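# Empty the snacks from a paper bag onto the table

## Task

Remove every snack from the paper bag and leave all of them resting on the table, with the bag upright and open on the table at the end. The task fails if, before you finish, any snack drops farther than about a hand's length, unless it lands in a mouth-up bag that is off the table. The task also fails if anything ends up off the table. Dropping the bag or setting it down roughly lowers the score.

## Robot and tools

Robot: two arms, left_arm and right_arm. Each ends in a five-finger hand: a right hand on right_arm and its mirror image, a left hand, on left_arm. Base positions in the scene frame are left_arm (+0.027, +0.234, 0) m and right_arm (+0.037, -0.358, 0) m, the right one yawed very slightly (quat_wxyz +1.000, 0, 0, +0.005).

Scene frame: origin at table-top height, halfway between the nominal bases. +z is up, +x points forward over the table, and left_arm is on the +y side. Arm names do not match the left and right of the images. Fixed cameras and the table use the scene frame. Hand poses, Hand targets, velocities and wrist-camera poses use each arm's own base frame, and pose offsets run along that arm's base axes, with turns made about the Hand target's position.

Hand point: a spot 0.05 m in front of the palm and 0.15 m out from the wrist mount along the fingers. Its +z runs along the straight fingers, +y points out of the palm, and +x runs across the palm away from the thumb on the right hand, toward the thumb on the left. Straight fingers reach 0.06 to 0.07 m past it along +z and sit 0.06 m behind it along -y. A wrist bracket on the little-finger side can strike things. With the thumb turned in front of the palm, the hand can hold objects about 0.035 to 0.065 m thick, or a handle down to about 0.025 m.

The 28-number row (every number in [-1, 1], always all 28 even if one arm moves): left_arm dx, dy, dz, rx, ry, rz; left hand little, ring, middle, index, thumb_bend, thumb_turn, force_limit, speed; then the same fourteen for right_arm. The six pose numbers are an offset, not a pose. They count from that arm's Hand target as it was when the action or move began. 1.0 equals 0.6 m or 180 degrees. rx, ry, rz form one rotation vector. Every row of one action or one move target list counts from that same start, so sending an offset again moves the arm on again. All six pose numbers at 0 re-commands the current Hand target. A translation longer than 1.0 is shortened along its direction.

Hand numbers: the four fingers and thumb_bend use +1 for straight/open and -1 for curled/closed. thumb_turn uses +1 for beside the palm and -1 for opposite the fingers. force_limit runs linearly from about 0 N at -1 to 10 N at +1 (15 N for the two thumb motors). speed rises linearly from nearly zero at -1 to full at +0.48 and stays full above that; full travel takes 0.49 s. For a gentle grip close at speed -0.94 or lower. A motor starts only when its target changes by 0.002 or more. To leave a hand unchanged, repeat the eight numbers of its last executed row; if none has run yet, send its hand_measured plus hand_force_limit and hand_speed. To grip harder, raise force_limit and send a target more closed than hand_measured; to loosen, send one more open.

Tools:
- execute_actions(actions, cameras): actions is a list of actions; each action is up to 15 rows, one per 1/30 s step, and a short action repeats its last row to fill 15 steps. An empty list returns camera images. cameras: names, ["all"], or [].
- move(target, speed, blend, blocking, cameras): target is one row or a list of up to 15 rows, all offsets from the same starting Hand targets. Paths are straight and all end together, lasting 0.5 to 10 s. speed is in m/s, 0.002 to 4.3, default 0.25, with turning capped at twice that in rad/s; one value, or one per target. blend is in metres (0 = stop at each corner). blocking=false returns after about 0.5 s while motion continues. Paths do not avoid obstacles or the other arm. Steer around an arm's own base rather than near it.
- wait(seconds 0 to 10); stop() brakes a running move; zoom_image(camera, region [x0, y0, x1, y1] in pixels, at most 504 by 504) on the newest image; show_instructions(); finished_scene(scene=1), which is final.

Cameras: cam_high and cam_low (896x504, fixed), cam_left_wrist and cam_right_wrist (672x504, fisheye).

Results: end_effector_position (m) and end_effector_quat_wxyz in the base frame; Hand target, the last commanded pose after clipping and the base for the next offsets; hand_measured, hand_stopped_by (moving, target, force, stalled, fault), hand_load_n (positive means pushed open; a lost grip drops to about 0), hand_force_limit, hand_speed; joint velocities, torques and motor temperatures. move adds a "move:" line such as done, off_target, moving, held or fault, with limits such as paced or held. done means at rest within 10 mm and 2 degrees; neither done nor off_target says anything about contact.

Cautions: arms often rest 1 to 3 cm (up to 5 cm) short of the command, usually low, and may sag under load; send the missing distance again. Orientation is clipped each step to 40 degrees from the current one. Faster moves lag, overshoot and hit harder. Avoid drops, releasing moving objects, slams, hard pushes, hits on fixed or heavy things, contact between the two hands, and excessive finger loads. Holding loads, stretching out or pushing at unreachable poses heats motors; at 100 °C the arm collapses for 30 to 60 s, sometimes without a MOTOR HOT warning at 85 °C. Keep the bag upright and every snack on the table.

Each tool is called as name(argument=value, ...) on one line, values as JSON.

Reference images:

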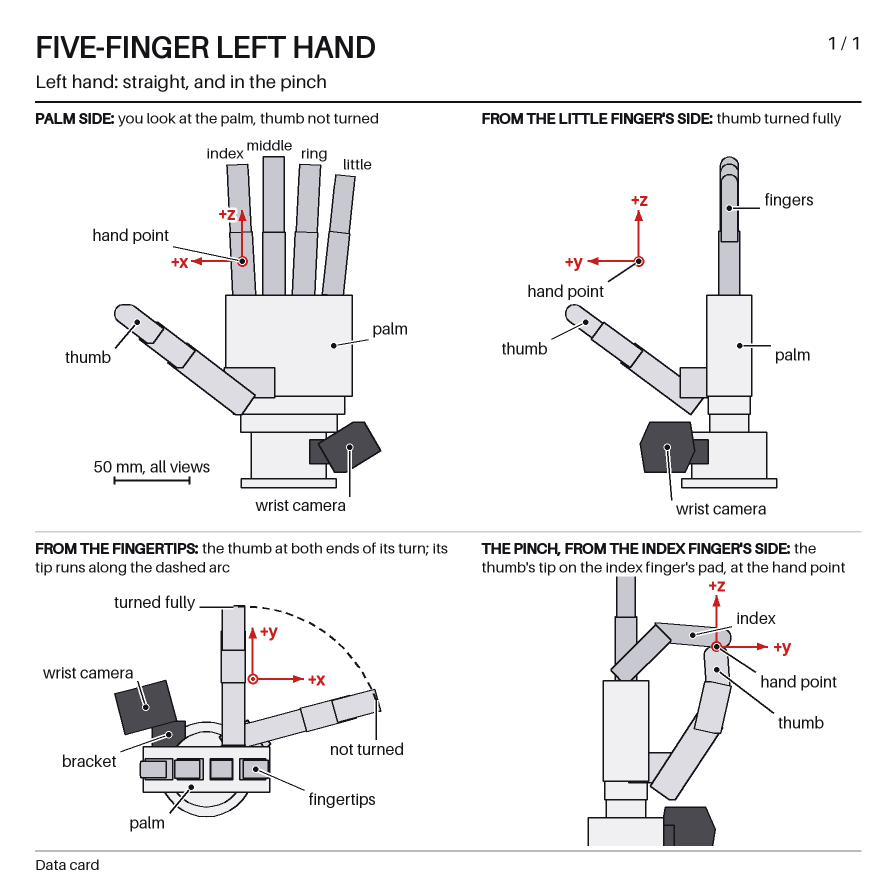

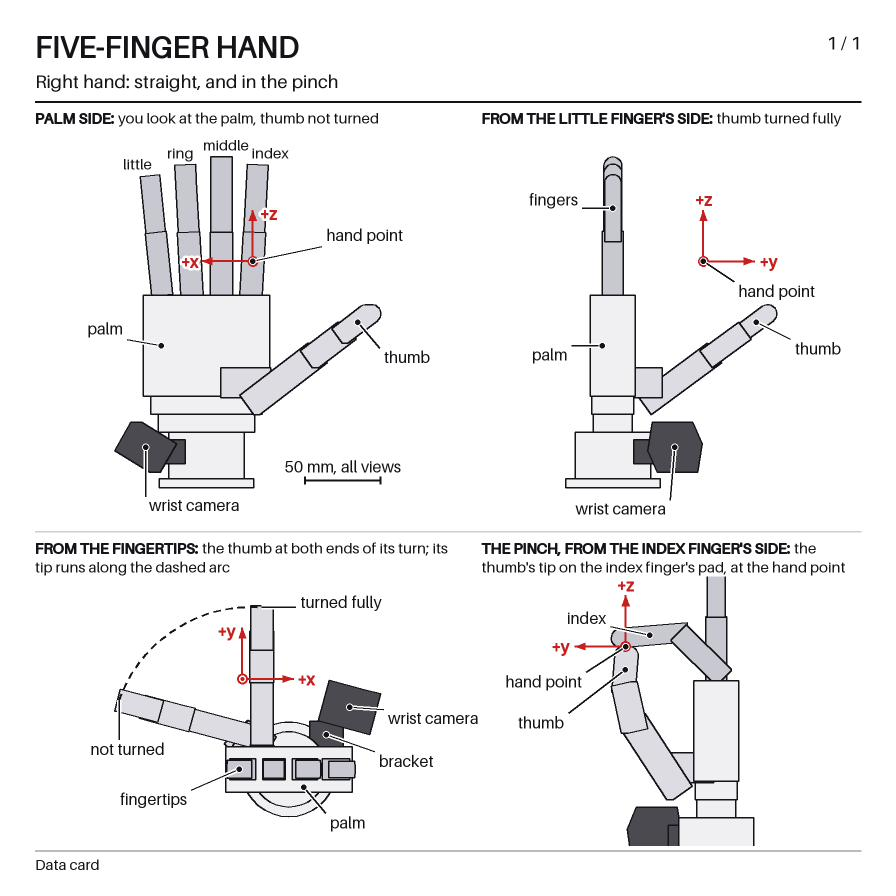

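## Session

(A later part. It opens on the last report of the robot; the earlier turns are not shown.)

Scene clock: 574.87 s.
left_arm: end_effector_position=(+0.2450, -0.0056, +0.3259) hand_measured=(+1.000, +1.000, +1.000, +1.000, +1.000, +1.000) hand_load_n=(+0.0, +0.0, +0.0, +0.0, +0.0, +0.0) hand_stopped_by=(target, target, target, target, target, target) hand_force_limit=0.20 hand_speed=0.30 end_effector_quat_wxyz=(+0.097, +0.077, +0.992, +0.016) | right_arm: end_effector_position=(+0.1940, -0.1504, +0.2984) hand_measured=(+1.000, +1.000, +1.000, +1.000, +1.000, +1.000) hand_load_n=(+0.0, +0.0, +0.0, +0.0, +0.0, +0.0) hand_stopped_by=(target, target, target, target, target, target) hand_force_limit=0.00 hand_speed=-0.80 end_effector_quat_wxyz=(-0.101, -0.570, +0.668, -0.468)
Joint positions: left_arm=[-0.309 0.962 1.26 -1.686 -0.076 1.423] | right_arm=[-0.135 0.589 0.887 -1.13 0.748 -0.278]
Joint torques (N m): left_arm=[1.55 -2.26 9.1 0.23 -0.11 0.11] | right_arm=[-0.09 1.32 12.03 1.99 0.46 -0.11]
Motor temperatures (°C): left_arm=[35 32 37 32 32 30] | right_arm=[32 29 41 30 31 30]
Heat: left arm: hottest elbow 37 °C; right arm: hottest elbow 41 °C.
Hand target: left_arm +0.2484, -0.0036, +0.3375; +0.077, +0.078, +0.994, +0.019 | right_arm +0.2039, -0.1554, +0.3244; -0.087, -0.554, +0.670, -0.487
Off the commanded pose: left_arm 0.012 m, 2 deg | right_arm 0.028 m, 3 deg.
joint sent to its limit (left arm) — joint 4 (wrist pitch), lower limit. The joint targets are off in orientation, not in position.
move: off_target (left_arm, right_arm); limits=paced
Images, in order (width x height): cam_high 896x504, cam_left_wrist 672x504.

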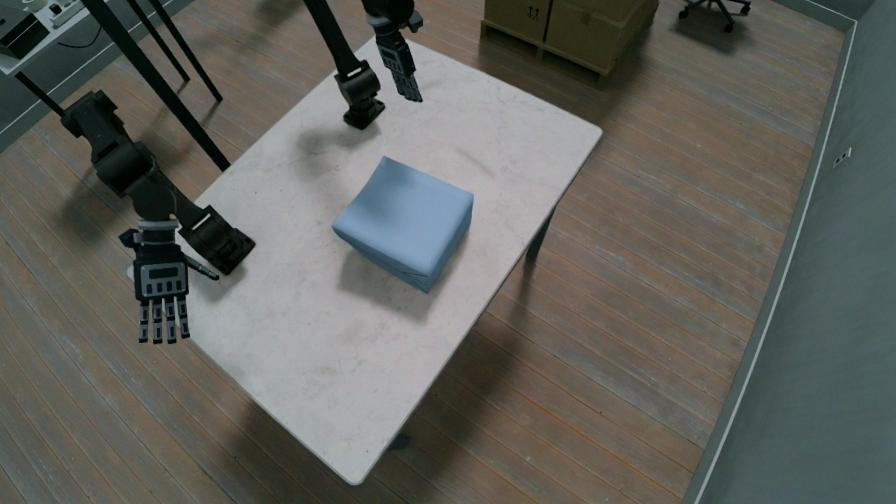

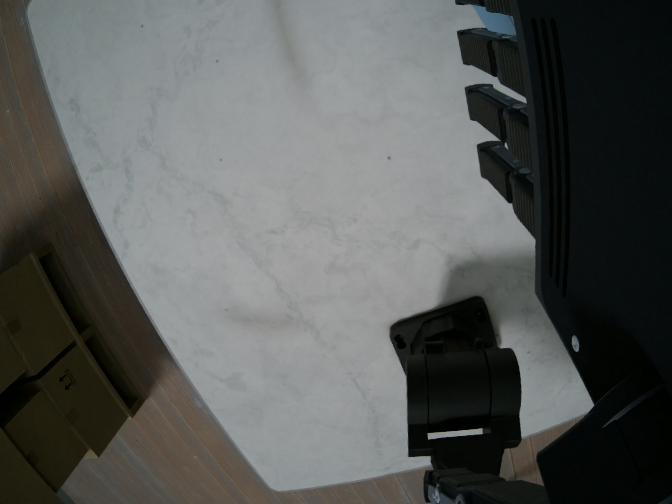

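move(target=[[0,0,0,0,0,0,1,1,1,1,1,1,0.2,0.3,0.127,0.309,-0.04,0.116,-0.12,0.193,1,1,1,1,1,1,0,-0.8],[0,0,0,0,0,0,1,1,1,1,1,1,0.2,0.3,-0.06,0.689,-0.124,0.2328,-0.2406,0.3858,1,1,1,1,-0.8,-1,0.2,0.3]], speed=0.25, blend=[0.05,0], cameras=["cam_high","cam_right_wrist","cam_low"])

Scene clock: 584.80 s.
left_arm: end_effector_position=(+0.2450, -0.0056, +0.3259) hand_measured=(+1.000, +1.000, +1.000, +1.000, +1.000, +1.000) hand_load_n=(+0.0, +0.0, +0.0, +0.5, +0.0, +0.0) hand_stopped_by=(target, target, target, target, target, target) hand_force_limit=0.20 hand_speed=0.30 end_effector_quat_wxyz=(+0.097, +0.077, +0.992, +0.016) | right_arm: end_effector_position=(+0.1689, +0.2544, +0.2474) hand_measured=(+1.000, +1.000, +1.000, +1.000, -0.800, -1.000) hand_load_n=(+0.0, +0.0, +0.0, +0.0, +0.0, +0.0) hand_stopped_by=(target, target, target, target, target, target) hand_force_limit=0.20 hand_speed=0.30 end_effector_quat_wxyz=(+0.610, -0.613, +0.356, -0.354)
Joint positions: left_arm=[-0.309 0.962 1.26 -1.686 -0.076 1.423] | right_arm=[1.455 0.279 0.304 -0.035 0.936 0.009]
Joint torques (N m): left_arm=[2.49 -2.32 9.28 0.03 -0.07 0.11] | right_arm=[1.44 3.84 8.43 2.3 0.21 -0.1]
Heat: left arm: hottest elbow 38 °C; right arm: hottest elbow 41 °C.
Hand target: left_arm +0.2484, -0.0036, +0.3375; +0.077, +0.078, +0.994, +0.019 | right_arm +0.1679, +0.2581, +0.2500; +0.612, -0.612, +0.353, -0.354
Off the commanded pose: left_arm 0.012 m, 2 deg | right_arm 0.005 m, 0 deg.
joint sent to its limit (left arm) — joint 4 (wrist pitch), lower limit. The joint targets are off in orientation, not in position.
move: off_target (left_arm)
Images, in order (width x height): cam_high 896x504, cam_low 896x504, cam_right_wrist 672x504.

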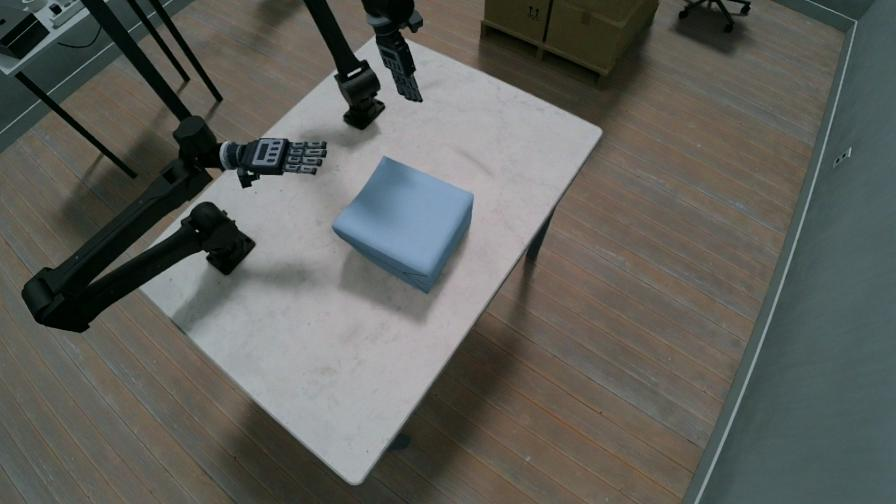

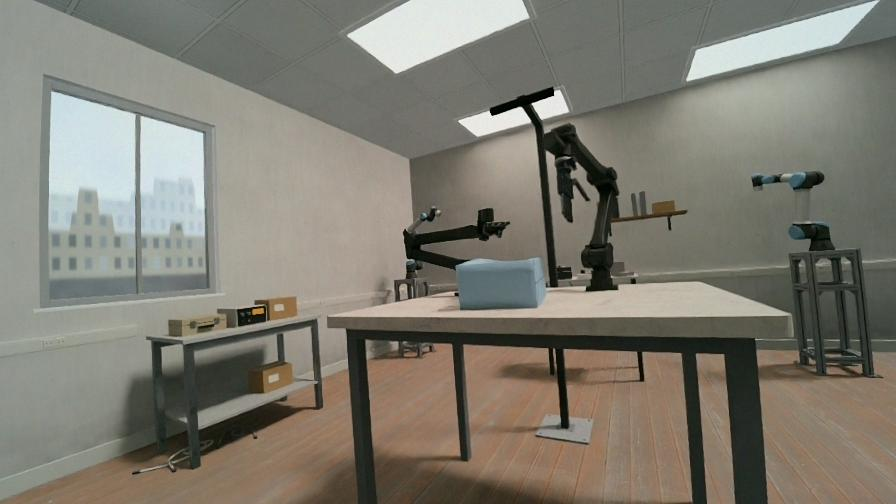

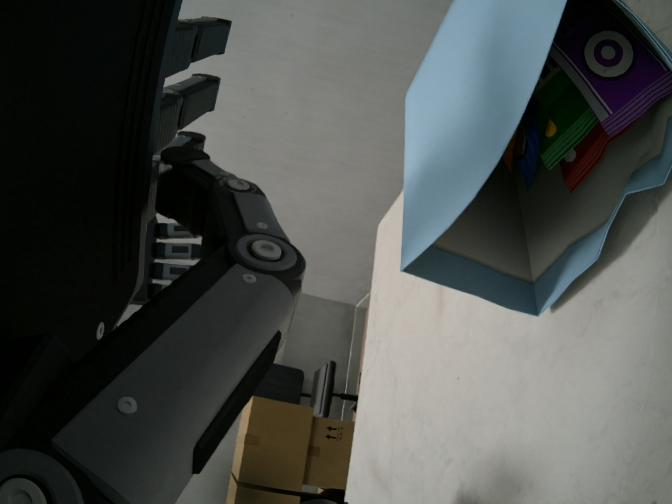

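zoom_image(camera="cam_right_wrist", region=[380, 0, 672, 330])

Scaled by 1.527 from the camera's 672x504 image, which has a finer 960x720 frame.

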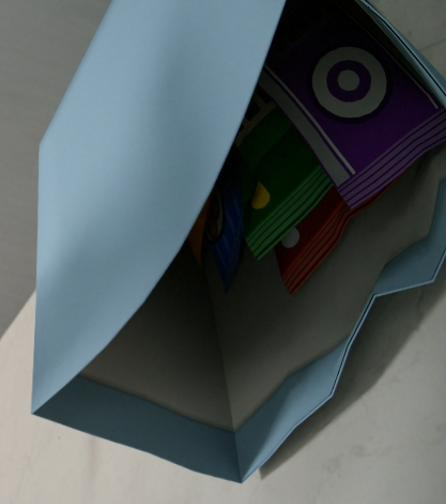

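move(target=[[0,0,0,0,0,0,1,1,1,1,1,1,0.2,0.3,0,0,-0.315,0,0,0,1,1,1,1,-0.8,-1,0.2,0.3],[0,0,0,0,0,0,1,1,1,1,1,1,0.2,0.3,0.25,0.03,-0.315,0,0,-0.07,1,1,1,1,-0.8,-1,0.2,0.3]], speed=[0.2,0.1], cameras=["cam_high","cam_right_wrist","cam_low"])

Scene clock: 595.90 s.
left_arm: end_effector_position=(+0.2450, -0.0056, +0.3259) hand_measured=(+1.000, +1.000, +1.000, +1.000, +1.000, +1.000) hand_load_n=(+0.0, +0.0, +0.0, +0.0, +0.0, +0.0) hand_stopped_by=(target, target, target, target, target, target) hand_force_limit=0.20 hand_speed=0.30 end_effector_quat_wxyz=(+0.097, +0.077, +0.992, +0.016) | right_arm: end_effector_position=(+0.1671, +0.2447, +0.1403) hand_measured=(+1.000, +1.000, +1.000, +1.000, -0.800, -1.000) hand_load_n=(+0.0, +0.0, +0.0, +0.0, +0.0, +0.5) hand_stopped_by=(target, target, target, target, target, target) hand_force_limit=0.20 hand_speed=0.30 end_effector_quat_wxyz=(+0.591, -0.632, +0.348, -0.360)
Joint positions: left_arm=[-0.309 0.962 1.26 -1.686 -0.076 1.423] | right_arm=[1.455 0.313 0.058 0.183 0.933 0.014]
Joint torques (N m): left_arm=[1.44 -1.73 9.17 0.28 -0.08 0.11] | right_arm=[0.85 1.61 10.14 1.02 0.15 -0.02]
Heat: left arm: hottest elbow 39 °C; right arm: hottest elbow 40 °C.
Hand target: left_arm +0.2484, -0.0036, +0.3375; +0.077, +0.078, +0.994, +0.019 | right_arm +0.1677, +0.2479, +0.1568; +0.599, -0.624, +0.352, -0.357 (not the last commanded pose)
Off the commanded pose: left_arm 0.012 m, 2 deg | right_arm 0.173 m, 13 deg.
joint sent to its limit (left arm) — joint 4 (wrist pitch), lower limit. The joint targets are off in orientation, not in position.
move: held (right_arm; a check stopped the path), off_target (left_arm); path passed 0 of 2 targets; limits=held
pose unreachable (right arm): on one or more control steps of this call, first in action 0 (counted from 0), this arm could not follow its commanded pose, so it was not sent that pose on those steps. It may still have moved: this result reports where it is.
cause: moving toward the commanded pose would bring two parts of the arm too close to each other (joints 2 (shoulder) and 3 (elbow) lie between them).
Images, in order (width x height): cam_high 896x504, cam_low 896x504, cam_right_wrist 672x504.

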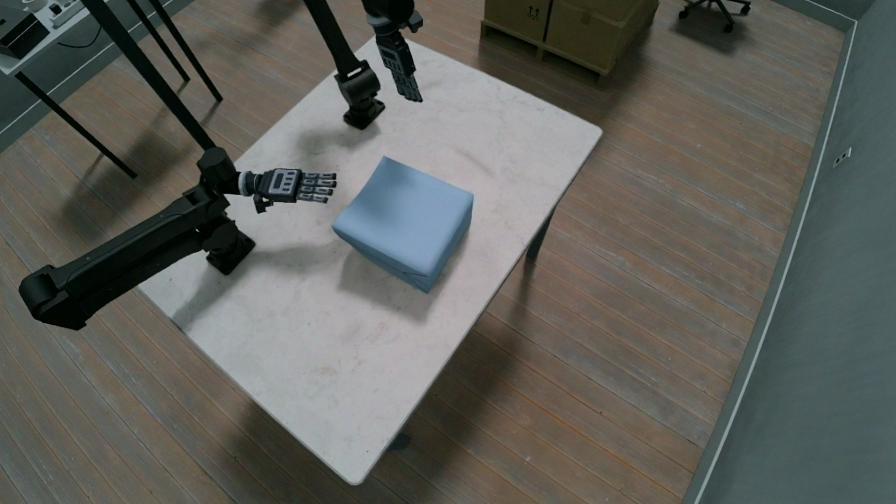

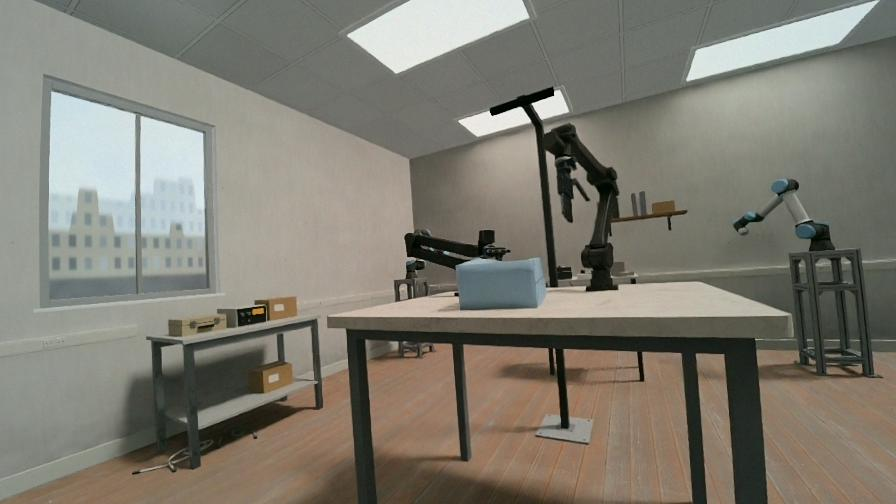

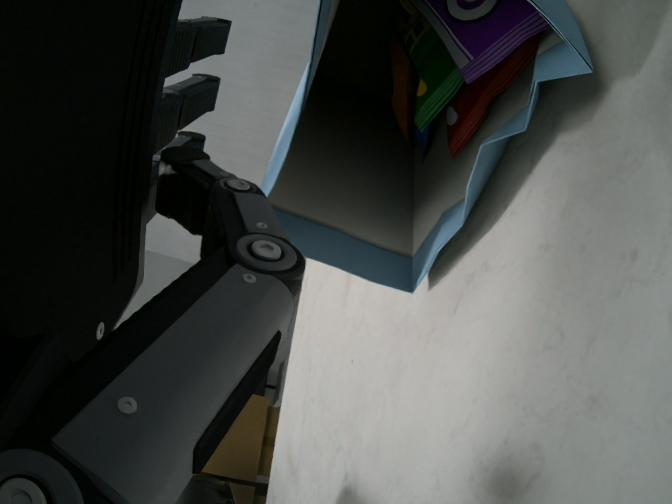

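move(target=[[0,0,0,0,0,0,1,1,1,1,1,1,0.2,0.3,0.06,0.0,0.05,0,0,0,1,1,1,1,-0.8,-1,0.2,0.3],[0,0,0,0,0,0,1,1,1,1,1,1,0.2,0.3,0.075,0.0,0.0,0,0,-0.04,-0.6,-0.6,-0.6,-0.6,-0.8,-1,0.2,0.3],[0,0,0,0,0,0,1,1,1,1,1,1,0.2,0.3,0.075,0.0,-0.155,0,0,-0.04,-0.6,-0.6,-0.6,-0.6,-0.8,-1,0.2,0.3]], speed=[0.15,0.15,0.15], cameras=["cam_high","cam_right_wrist","cam_low"])

Scene clock: 618.03 s.
left_arm: end_effector_position=(+0.2450, -0.0056, +0.3259) hand_measured=(+1.000, +1.000, +1.000, +1.000, +1.000, +1.000) hand_load_n=(+0.0, +0.0, +0.0, +0.0, +0.0, +0.0) hand_stopped_by=(target, target, target, target, target, target) hand_force_limit=0.20 hand_speed=0.30 end_effector_quat_wxyz=(+0.097, +0.077, +0.992, +0.016) | right_arm: end_effector_position=(+0.2104, +0.2364, +0.1128) hand_measured=(-0.600, -0.600, +0.066, -0.060, -0.800, -1.000) hand_load_n=(+0.0, +0.0, +8.0, +3.0, +3.0, +3.5) hand_stopped_by=(target, target, force, force, target, target) hand_force_limit=0.20 hand_speed=0.30 end_effector_quat_wxyz=(-0.558, +0.618, -0.388, +0.395)
Joint positions: left_arm=[-0.309 0.962 1.26 -1.686 -0.076 1.423] | right_arm=[1.255 0.626 0.034 0.494 0.859 0.02]
Joint torques (N m): left_arm=[1.55 -2.14 9.25 0.21 -0.09 0.14] | right_arm=[0.91 -0.09 8.2 1.06 0.28 -0.04]
Heat: left arm: hottest elbow 40 °C; right arm: hottest elbow 40 °C.
Hand target: left_arm +0.2484, -0.0036, +0.3375; +0.077, +0.078, +0.994, +0.019 | right_arm +0.2119, +0.2395, +0.1219; -0.563, +0.613, -0.390, +0.395 (not the last commanded pose)
Off the commanded pose: left_arm 0.012 m, 2 deg | right_arm 0.050 m, 3 deg.
joint sent to its limit (left arm) — joint 4 (wrist pitch), lower limit. The joint targets are off in orientation, not in position.
move: held (right_arm; a check stopped the path), off_target (left_arm); path passed 2 of 3 targets; limits=held
pose unreachable (right arm): on one or more control steps of this call, first in action 0 (counted from 0), this arm could not follow its commanded pose, so it was not sent that pose on those steps. It may still have moved: this result reports where it is.
cause: moving toward the commanded pose would bring two parts of the arm too close to each other (joints 2 (shoulder) and 3 (elbow) lie between them).
Images, in order (width x height): cam_high 896x504, cam_low 896x504, cam_right_wrist 672x504.

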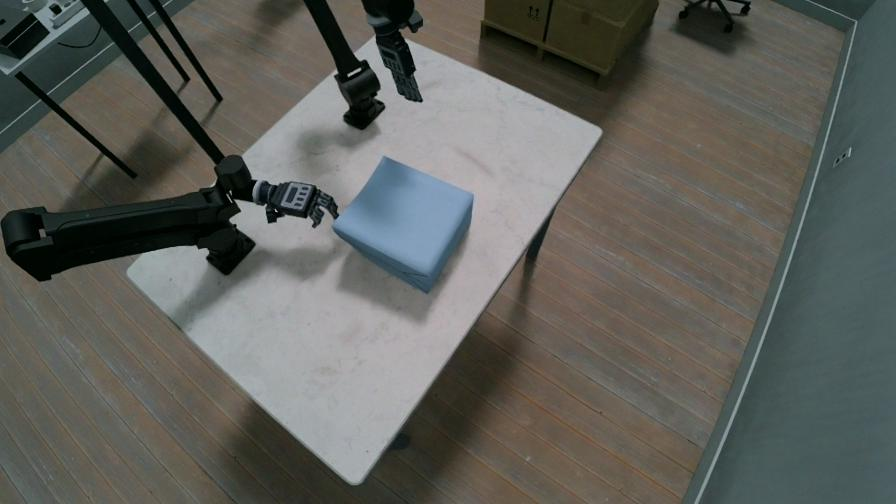

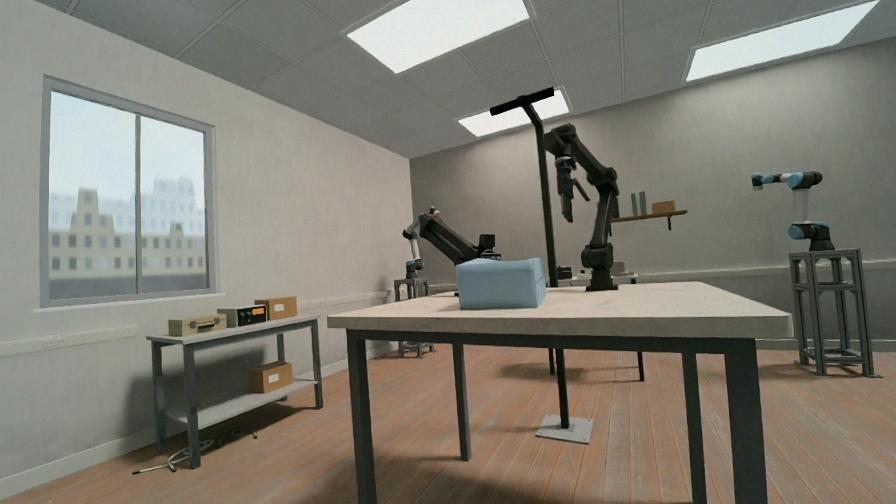

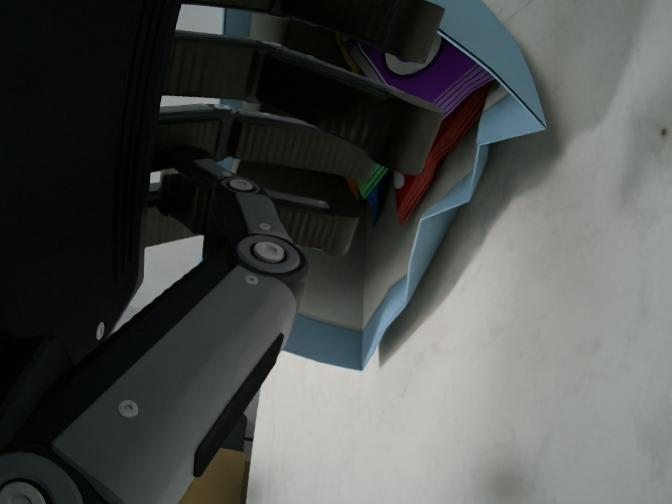

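move(target=[[0,0,0,0,0,0,1,1,1,1,1,1,0.2,0.3,-0.015,0.01,0.0,0,0,-0.095,-0.4,-0.4,0.15,0.15,-0.8,-1,0.2,0.3],[0,0,0,0,0,0,1,1,1,1,1,1,0.2,0.3,-0.015,0.01,-0.1,0,0,-0.095,-0.4,-0.4,0.15,0.15,-0.8,-1,0.2,0.3]], speed=[0.15,0.15], cameras=["cam_high","cam_right_wrist"])

Scene clock: 630.07 s.
left_arm: end_effector_position=(+0.2450, -0.0056, +0.3259) hand_measured=(+1.000, +1.000, +1.000, +1.000, +1.000, +1.000) hand_load_n=(+0.0, +0.0, +0.0, +0.0, +0.0, +0.0) hand_stopped_by=(target, target, target, target, target, target) hand_force_limit=0.20 hand_speed=0.30 end_effector_quat_wxyz=(+0.097, +0.077, +0.992, +0.016) | right_arm: end_effector_position=(+0.2045, +0.2444, +0.0626) hand_measured=(-0.400, -0.400, +0.150, +0.150, -0.798, -1.000) hand_load_n=(+0.0, +0.0, +4.5, +1.0, +3.0, +2.0) hand_stopped_by=(target, target, target, target, target, target) hand_force_limit=0.20 hand_speed=0.30 end_effector_quat_wxyz=(-0.494, +0.547, -0.482, +0.474)
Joint positions: left_arm=[-0.309 0.962 1.26 -1.686 -0.076 1.423] | right_arm=[1.486 1.286 0.121 0.808 1.39 0.309]
Joint torques (N m): left_arm=[2.14 -1.85 9.28 0.01 -0.12 0.15] | right_arm=[1.55 -2.67 3.36 1.91 0.54 -0.09]
Heat: left arm: hottest elbow 41 °C; right arm: hottest elbow 39 °C.
Hand target: left_arm +0.2484, -0.0036, +0.3375; +0.077, +0.078, +0.994, +0.019 | right_arm +0.2029, +0.2455, +0.0618; -0.498, +0.548, -0.476, +0.475
Off the commanded pose: left_arm 0.012 m, 2 deg | right_arm 0.002 m, 1 deg.
joint sent to its limit (left arm) — joint 4 (wrist pitch), lower limit. The joint targets are off in orientation, not in position.
move: off_target (left_arm)
Images, in order (width x height): cam_high 896x504, cam_right_wrist 672x504.

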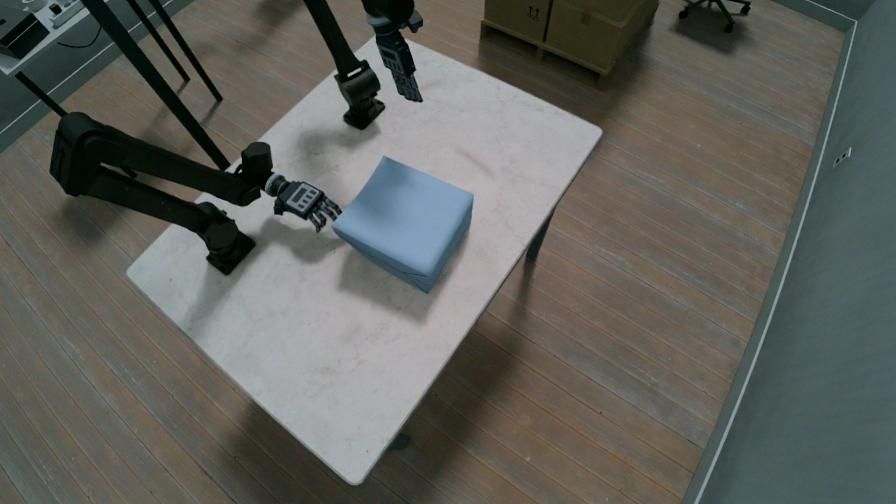

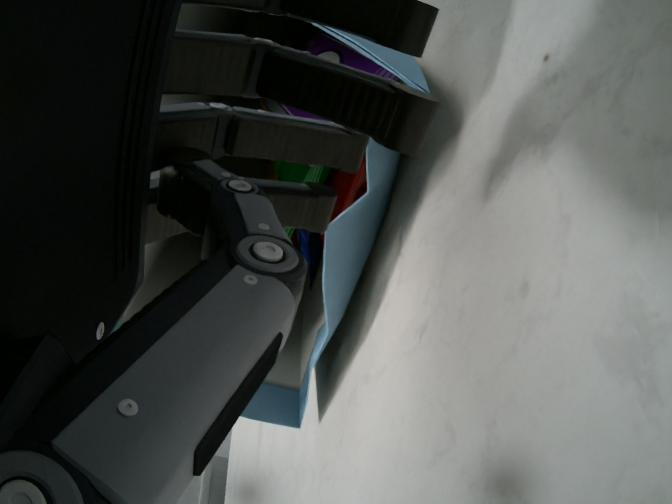

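move(target=[[0,0,0,0,0,0,1,1,1,1,1,1,0.2,0.3,-0.01,0.06,0.0,0,0,0,-0.4,-0.4,0.15,0.15,-0.8,-1,0.2,0.3],[0,0,0,0,0,0,1,1,1,1,1,1,0.2,0.3,0.0,0.06,0,0,0,0.01,1,1,1,1,-0.8,-1,0.2,0.3],[0,0,0,0,0,0,1,1,1,1,1,1,0.2,0.3,0.2,0.068,0,0,0,0.02,1,1,1,1,-0.8,-1,0.2,0.3]], speed=[0.1,0.1,0.08], cameras=["cam_high","cam_low","cam_right_wrist"])

Scene clock: 639.00 s.
left_arm: end_effector_position=(+0.2450, -0.0056, +0.3259) hand_measured=(+1.000, +1.000, +1.000, +1.000, +1.000, +1.000) hand_load_n=(+0.0, +0.0, +0.0, +0.0, +0.0, +0.0) hand_stopped_by=(target, target, target, target, target, target) hand_force_limit=0.20 hand_speed=0.30 end_effector_quat_wxyz=(+0.097, +0.077, +0.992, +0.016) | right_arm: end_effector_position=(+0.3130, +0.2800, +0.0544) hand_measured=(+1.000, +1.000, +1.000, +1.000, -0.800, -1.000) hand_load_n=(+0.0, +0.0, +0.0, +0.0, +0.5, +0.0) hand_stopped_by=(target, target, target, target, target, target) hand_force_limit=0.20 hand_speed=0.30 end_effector_quat_wxyz=(-0.504, +0.574, -0.457, +0.455)
Joint positions: left_arm=[-0.309 0.962 1.26 -1.686 -0.076 1.423] | right_arm=[1.04 1.566 0.251 1.195 0.872 0.029]
Joint torques (N m): left_arm=[2.26 -2.2 9.24 0.1 -0.11 0.09] | right_arm=[-0.15 -6.36 4.67 2.44 0.06 -0.1]
Heat: left arm: hottest elbow 41 °C; right arm: hottest elbow 39 °C.
Hand target: left_arm +0.2484, -0.0036, +0.3375; +0.077, +0.078, +0.994, +0.019 | right_arm +0.3229, +0.2863, +0.0618; -0.512, +0.563, -0.459, +0.459
Off the commanded pose: left_arm 0.012 m, 2 deg | right_arm 0.014 m, 2 deg.
joint sent to its limit (left arm) — joint 4 (wrist pitch), lower limit. The joint targets are off in orientation, not in position.
move: off_target (left_arm, right_arm)
Images, in order (width x height): cam_high 896x504, cam_low 896x504, cam_right_wrist 672x504.

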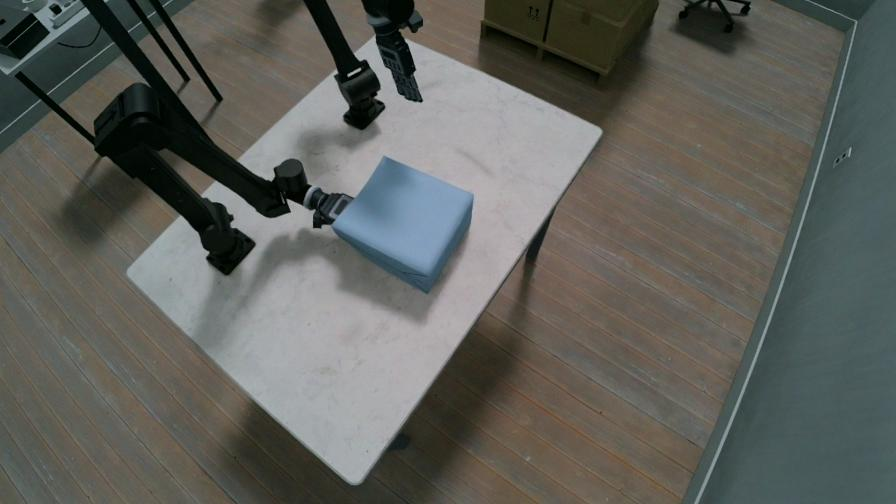

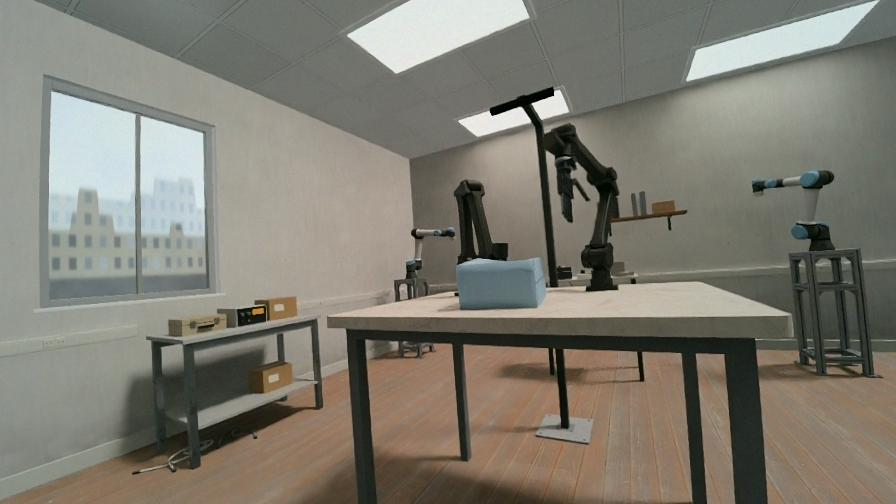

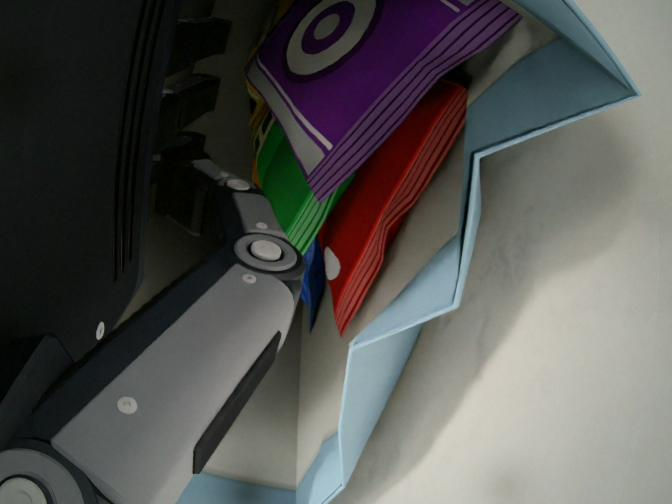

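move(target=[0,0,0,0,0,0,1,1,1,1,1,1,0.2,0.3,0.2,0.01,0.02,0,0,0.0,1,1,1,1,-0.8,-1,0.2,0.3], speed=0.06, cameras=["cam_high","cam_low","cam_right_wrist"])

Scene clock: 644.40 s.
left_arm: end_effector_position=(+0.2450, -0.0056, +0.3259) hand_measured=(+1.000, +1.000, +1.000, +1.000, +1.000, +1.000) hand_load_n=(+0.0, +0.0, +0.0, +0.0, +0.0, +0.0) hand_stopped_by=(target, target, target, target, target, target) hand_force_limit=0.20 hand_speed=0.30 end_effector_quat_wxyz=(+0.097, +0.077, +0.992, +0.016) | right_arm: end_effector_position=(+0.4297, +0.2895, +0.0708) hand_measured=(+1.000, +1.000, +1.000, +1.000, -0.800, -1.000) hand_load_n=(+0.0, -0.5, -0.5, +0.0, +0.0, +0.0) hand_stopped_by=(target, target, target, target, target, target) hand_force_limit=0.20 hand_speed=0.30 end_effector_quat_wxyz=(-0.514, +0.565, -0.459, +0.453)
Joint positions: left_arm=[-0.309 0.962 1.26 -1.686 -0.076 1.423] | right_arm=[0.751 1.648 0.466 1.109 0.584 0]
Joint torques (N m): left_arm=[0.97 -2.2 9.14 0.08 -0.11 0.14] | right_arm=[0.15 -9 6.34 1.24 0 -0.11]
Heat: left arm: hottest elbow 41 °C; right arm: hottest elbow 39 °C.
Hand target: left_arm +0.2484, -0.0036, +0.3375; +0.077, +0.078, +0.994, +0.019 | right_arm +0.4428, +0.2923, +0.0739; -0.512, +0.563, -0.459, +0.459
Off the commanded pose: left_arm 0.012 m, 2 deg | right_arm 0.014 m, 1 deg.
joint sent to its limit (left arm) — joint 4 (wrist pitch), lower limit. The joint targets are off in orientation, not in position.
move: off_target (left_arm, right_arm)
Images, in order (width x height): cam_high 896x504, cam_low 896x504, cam_right_wrist 672x504.

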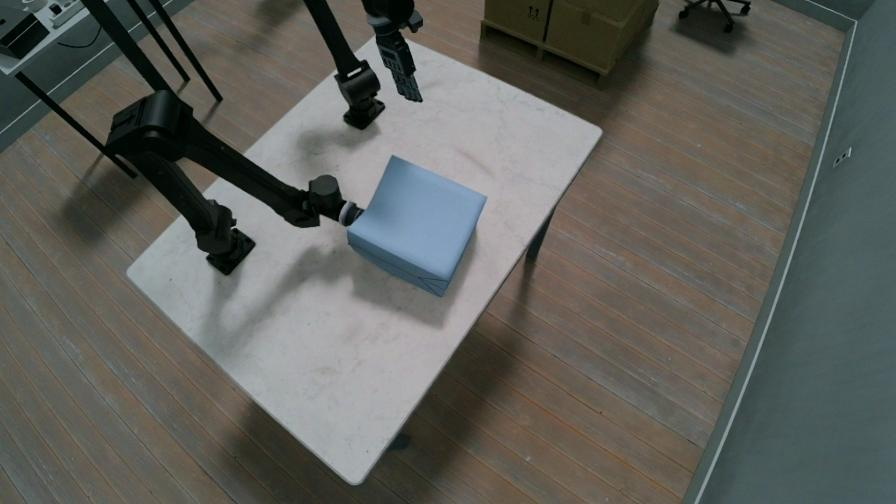

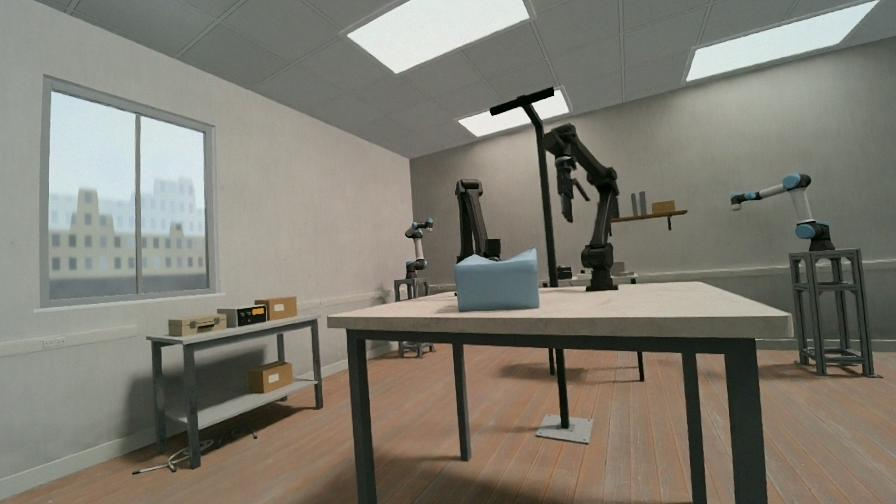

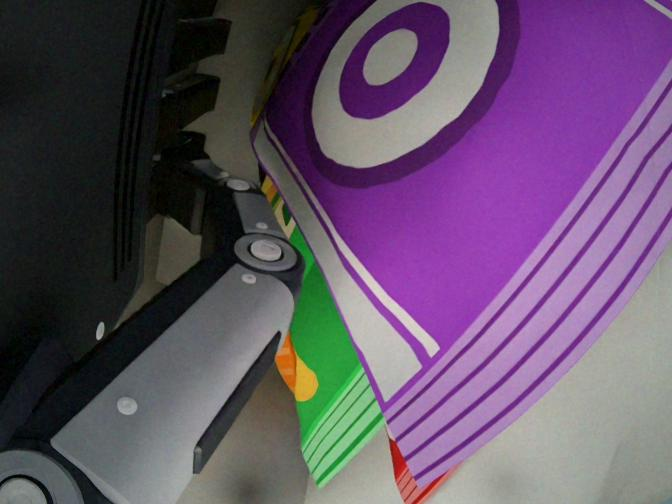

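move(target=[0,0,0,0,0,0,1,1,1,1,1,1,0.2,0.3,0,0,0,0,0,0.0,-0.1,-0.1,0.2,0.2,-0.8,-1,0.2,-0.3], speed=0.06, cameras=["cam_high","cam_right_wrist"])

Scene clock: 649.13 s.
left_arm: end_effector_position=(+0.2450, -0.0056, +0.3259) hand_measured=(+1.000, +1.000, +1.000, +1.000, +1.000, +1.000) hand_load_n=(+0.0, +0.0, +0.0, +0.0, +0.0, +0.0) hand_stopped_by=(target, target, target, target, target, target) hand_force_limit=0.20 hand_speed=0.30 end_effector_quat_wxyz=(+0.097, +0.077, +0.992, +0.016) | right_arm: end_effector_position=(+0.4383, +0.2946, +0.0798) hand_measured=(-0.100, -0.100, +0.200, +0.200, -0.800, -1.000) hand_load_n=(+0.0, +3.5, +1.5, +1.5, +1.5, +1.5) hand_stopped_by=(target, target, target, target, target, target) hand_force_limit=0.20 hand_speed=-0.30 end_effector_quat_wxyz=(+0.521, -0.557, +0.458, -0.456)
Joint positions: left_arm=[-0.309 0.962 1.26 -1.686 -0.076 1.423] | right_arm=[0.748 1.648 0.49 1.108 0.584 -0.003]
Joint torques (N m): left_arm=[2.43 -1.79 9.14 0.14 -0.11 0.12] | right_arm=[0.26 -9.41 4.67 1.24 -0.03 -0.07]
Heat: left arm: hottest elbow 41 °C; right arm: hottest elbow 38 °C.
Hand target: left_arm +0.2484, -0.0036, +0.3375; +0.077, +0.078, +0.994, +0.019 | right_arm +0.4429, +0.2923, +0.0738; +0.512, -0.563, +0.459, -0.459
Off the commanded pose: left_arm 0.012 m, 2 deg | right_arm 0.008 m, 1 deg.
joint sent to its limit (left arm) — joint 4 (wrist pitch), lower limit. The joint targets are off in orientation, not in position.
move: off_target (left_arm)
Images, in order (width x height): cam_high 896x504, cam_right_wrist 672x504.

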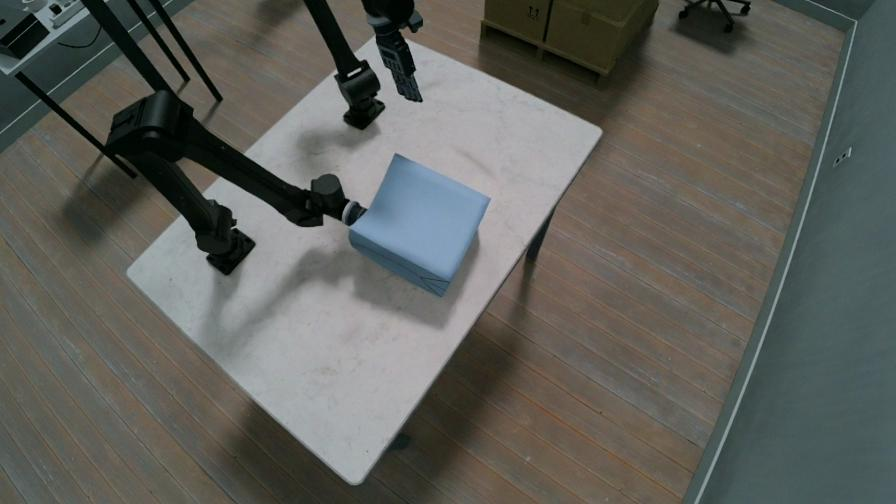

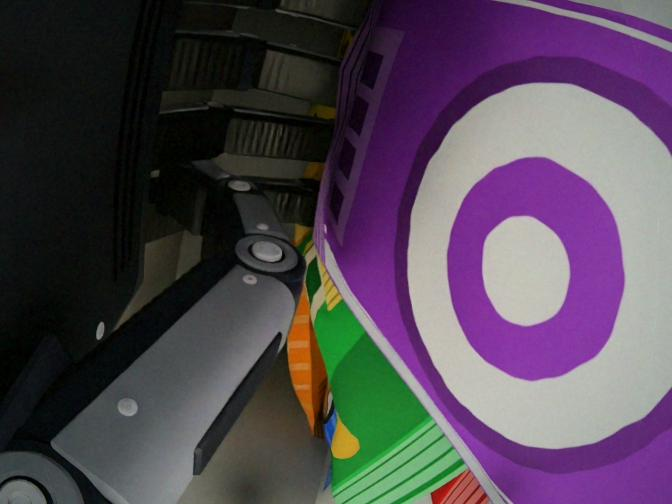

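move(target=[0,0,0,0,0,0,1,1,1,1,1,1,0.2,0.3,-0.22,-0.03,-0.02,0,0,0.0,-0.1,-0.1,0.2,0.2,-0.8,-1,0.2,-0.3], speed=0.07, cameras=["cam_high","cam_right_wrist","cam_low"])

Scene clock: 653.93 s.
left_arm: end_effector_position=(+0.2450, -0.0056, +0.3259) hand_measured=(+1.000, +1.000, +1.000, +1.000, +1.000, +1.000) hand_load_n=(+0.0, +0.0, +0.0, +0.0, +0.0, +0.0) hand_stopped_by=(target, target, target, target, target, target) hand_force_limit=0.20 hand_speed=0.30 end_effector_quat_wxyz=(+0.097, +0.077, +0.992, +0.016) | right_arm: end_effector_position=(+0.3154, +0.2682, +0.0534) hand_measured=(-0.100, -0.100, +0.200, +0.200, -0.800, -1.000) hand_load_n=(+0.0, +0.0, +3.0, +1.5, +1.0, +1.5) hand_stopped_by=(target, target, target, target, target, target) hand_force_limit=0.20 hand_speed=-0.30 end_effector_quat_wxyz=(-0.496, +0.571, -0.459, +0.467)
Joint positions: left_arm=[-0.309 0.962 1.26 -1.686 -0.076 1.423] | right_arm=[1.026 1.569 0.237 1.218 0.884 0.011]
Joint torques (N m): left_arm=[1.96 -2.32 9.25 0.02 -0.09 0.14] | right_arm=[2.43 -8.64 2.22 2.13 0.16 0.1]
Heat: left arm: hottest elbow 41 °C; right arm: hottest elbow 38 °C.
Hand target: left_arm +0.2484, -0.0036, +0.3375; +0.077, +0.078, +0.994, +0.019 | right_arm +0.3107, +0.2743, +0.0617; -0.512, +0.563, -0.459, +0.459
Off the commanded pose: left_arm 0.012 m, 2 deg | right_arm 0.011 m, 2 deg.
joint sent to its limit (left arm) — joint 4 (wrist pitch), lower limit. The joint targets are off in orientation, not in position.
move: off_target (left_arm, right_arm)
Images, in order (width x height): cam_high 896x504, cam_low 896x504, cam_right_wrist 672x504.

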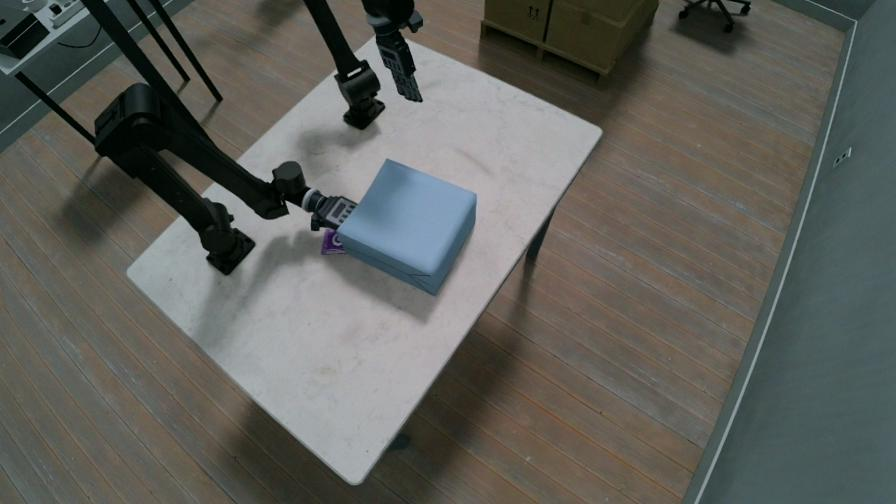

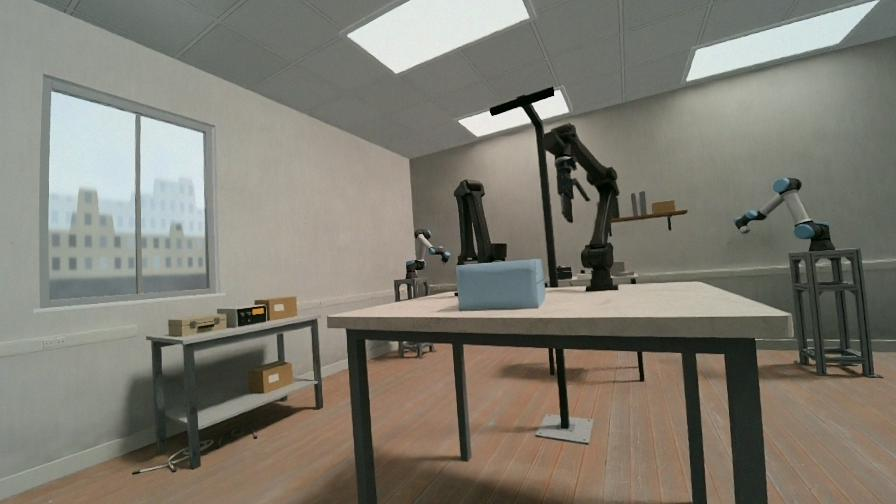

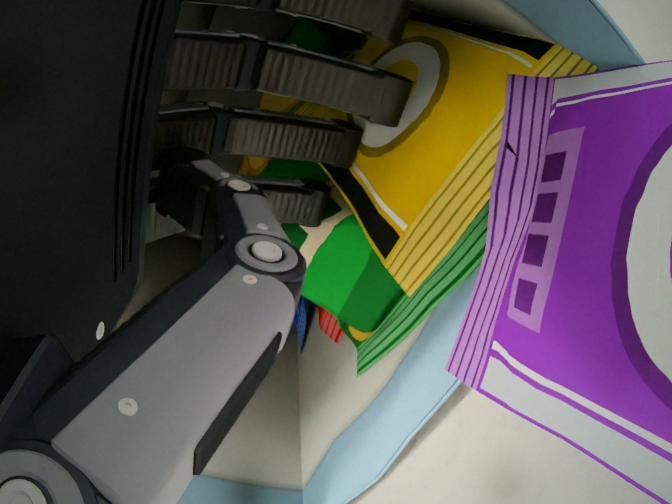

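move(target=[0,0,0,0,0,0,1,1,1,1,1,1,0.2,0.3,-0.1,-0.01,0,0,0,0.0,-0.1,-0.1,0.2,0.2,-0.8,-1,0.2,-0.3], speed=0.07, cameras=["cam_high","cam_right_wrist"])

Scene clock: 657.93 s.
left_arm: end_effector_position=(+0.2450, -0.0056, +0.3259) hand_measured=(+1.000, +1.000, +1.000, +1.000, +1.000, +1.000) hand_load_n=(+0.0, +0.0, +0.0, +0.0, +0.0, +0.0) hand_stopped_by=(target, target, target, target, target, target) hand_force_limit=0.20 hand_speed=0.30 end_effector_quat_wxyz=(+0.097, +0.077, +0.992, +0.016) | right_arm: end_effector_position=(+0.2545, +0.2652, +0.0577) hand_measured=(-0.100, -0.100, +0.200, +0.200, -0.800, -1.000) hand_load_n=(+0.0, +0.0, +2.5, +1.0, +1.0, +1.5) hand_stopped_by=(target, target, target, target, target, target) hand_force_limit=0.20 hand_speed=-0.30 end_effector_quat_wxyz=(-0.505, +0.565, -0.458, +0.465)
Joint positions: left_arm=[-0.309 0.962 1.26 -1.686 -0.076 1.423] | right_arm=[1.252 1.503 0.156 1.218 1.103 0.051]
Joint torques (N m): left_arm=[1.9 -1.79 9.22 0.05 -0.07 0.1] | right_arm=[1.96 -7.18 2.25 1.1 0.31 0.11]
Heat: left arm: hottest elbow 41 °C; right arm: hottest elbow 38 °C.
Hand target: left_arm +0.2484, -0.0036, +0.3375; +0.077, +0.078, +0.994, +0.019 | right_arm +0.2509, +0.2683, +0.0618; -0.512, +0.563, -0.459, +0.459
Off the commanded pose: left_arm 0.012 m, 2 deg | right_arm 0.006 m, 1 deg.
joint sent to its limit (left arm) — joint 4 (wrist pitch), lower limit. The joint targets are off in orientation, not in position.
move: off_target (left_arm)
Images, in order (width x height): cam_high 896x504, cam_right_wrist 672x504.

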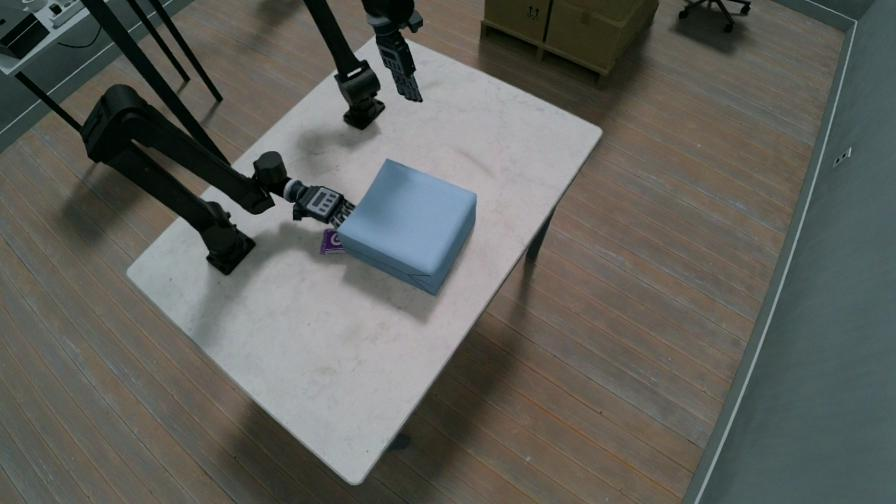

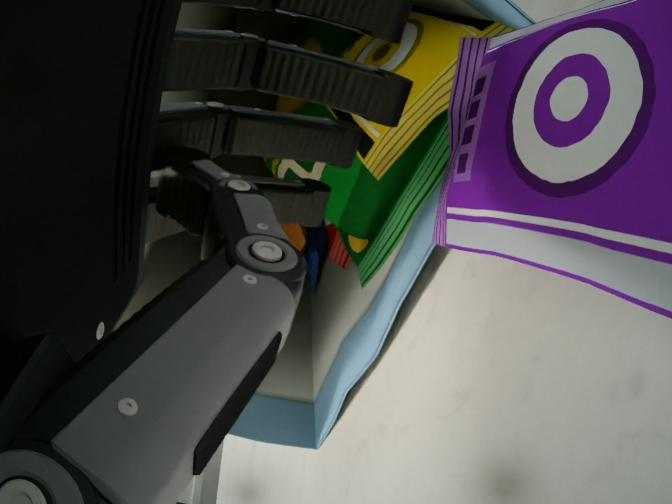

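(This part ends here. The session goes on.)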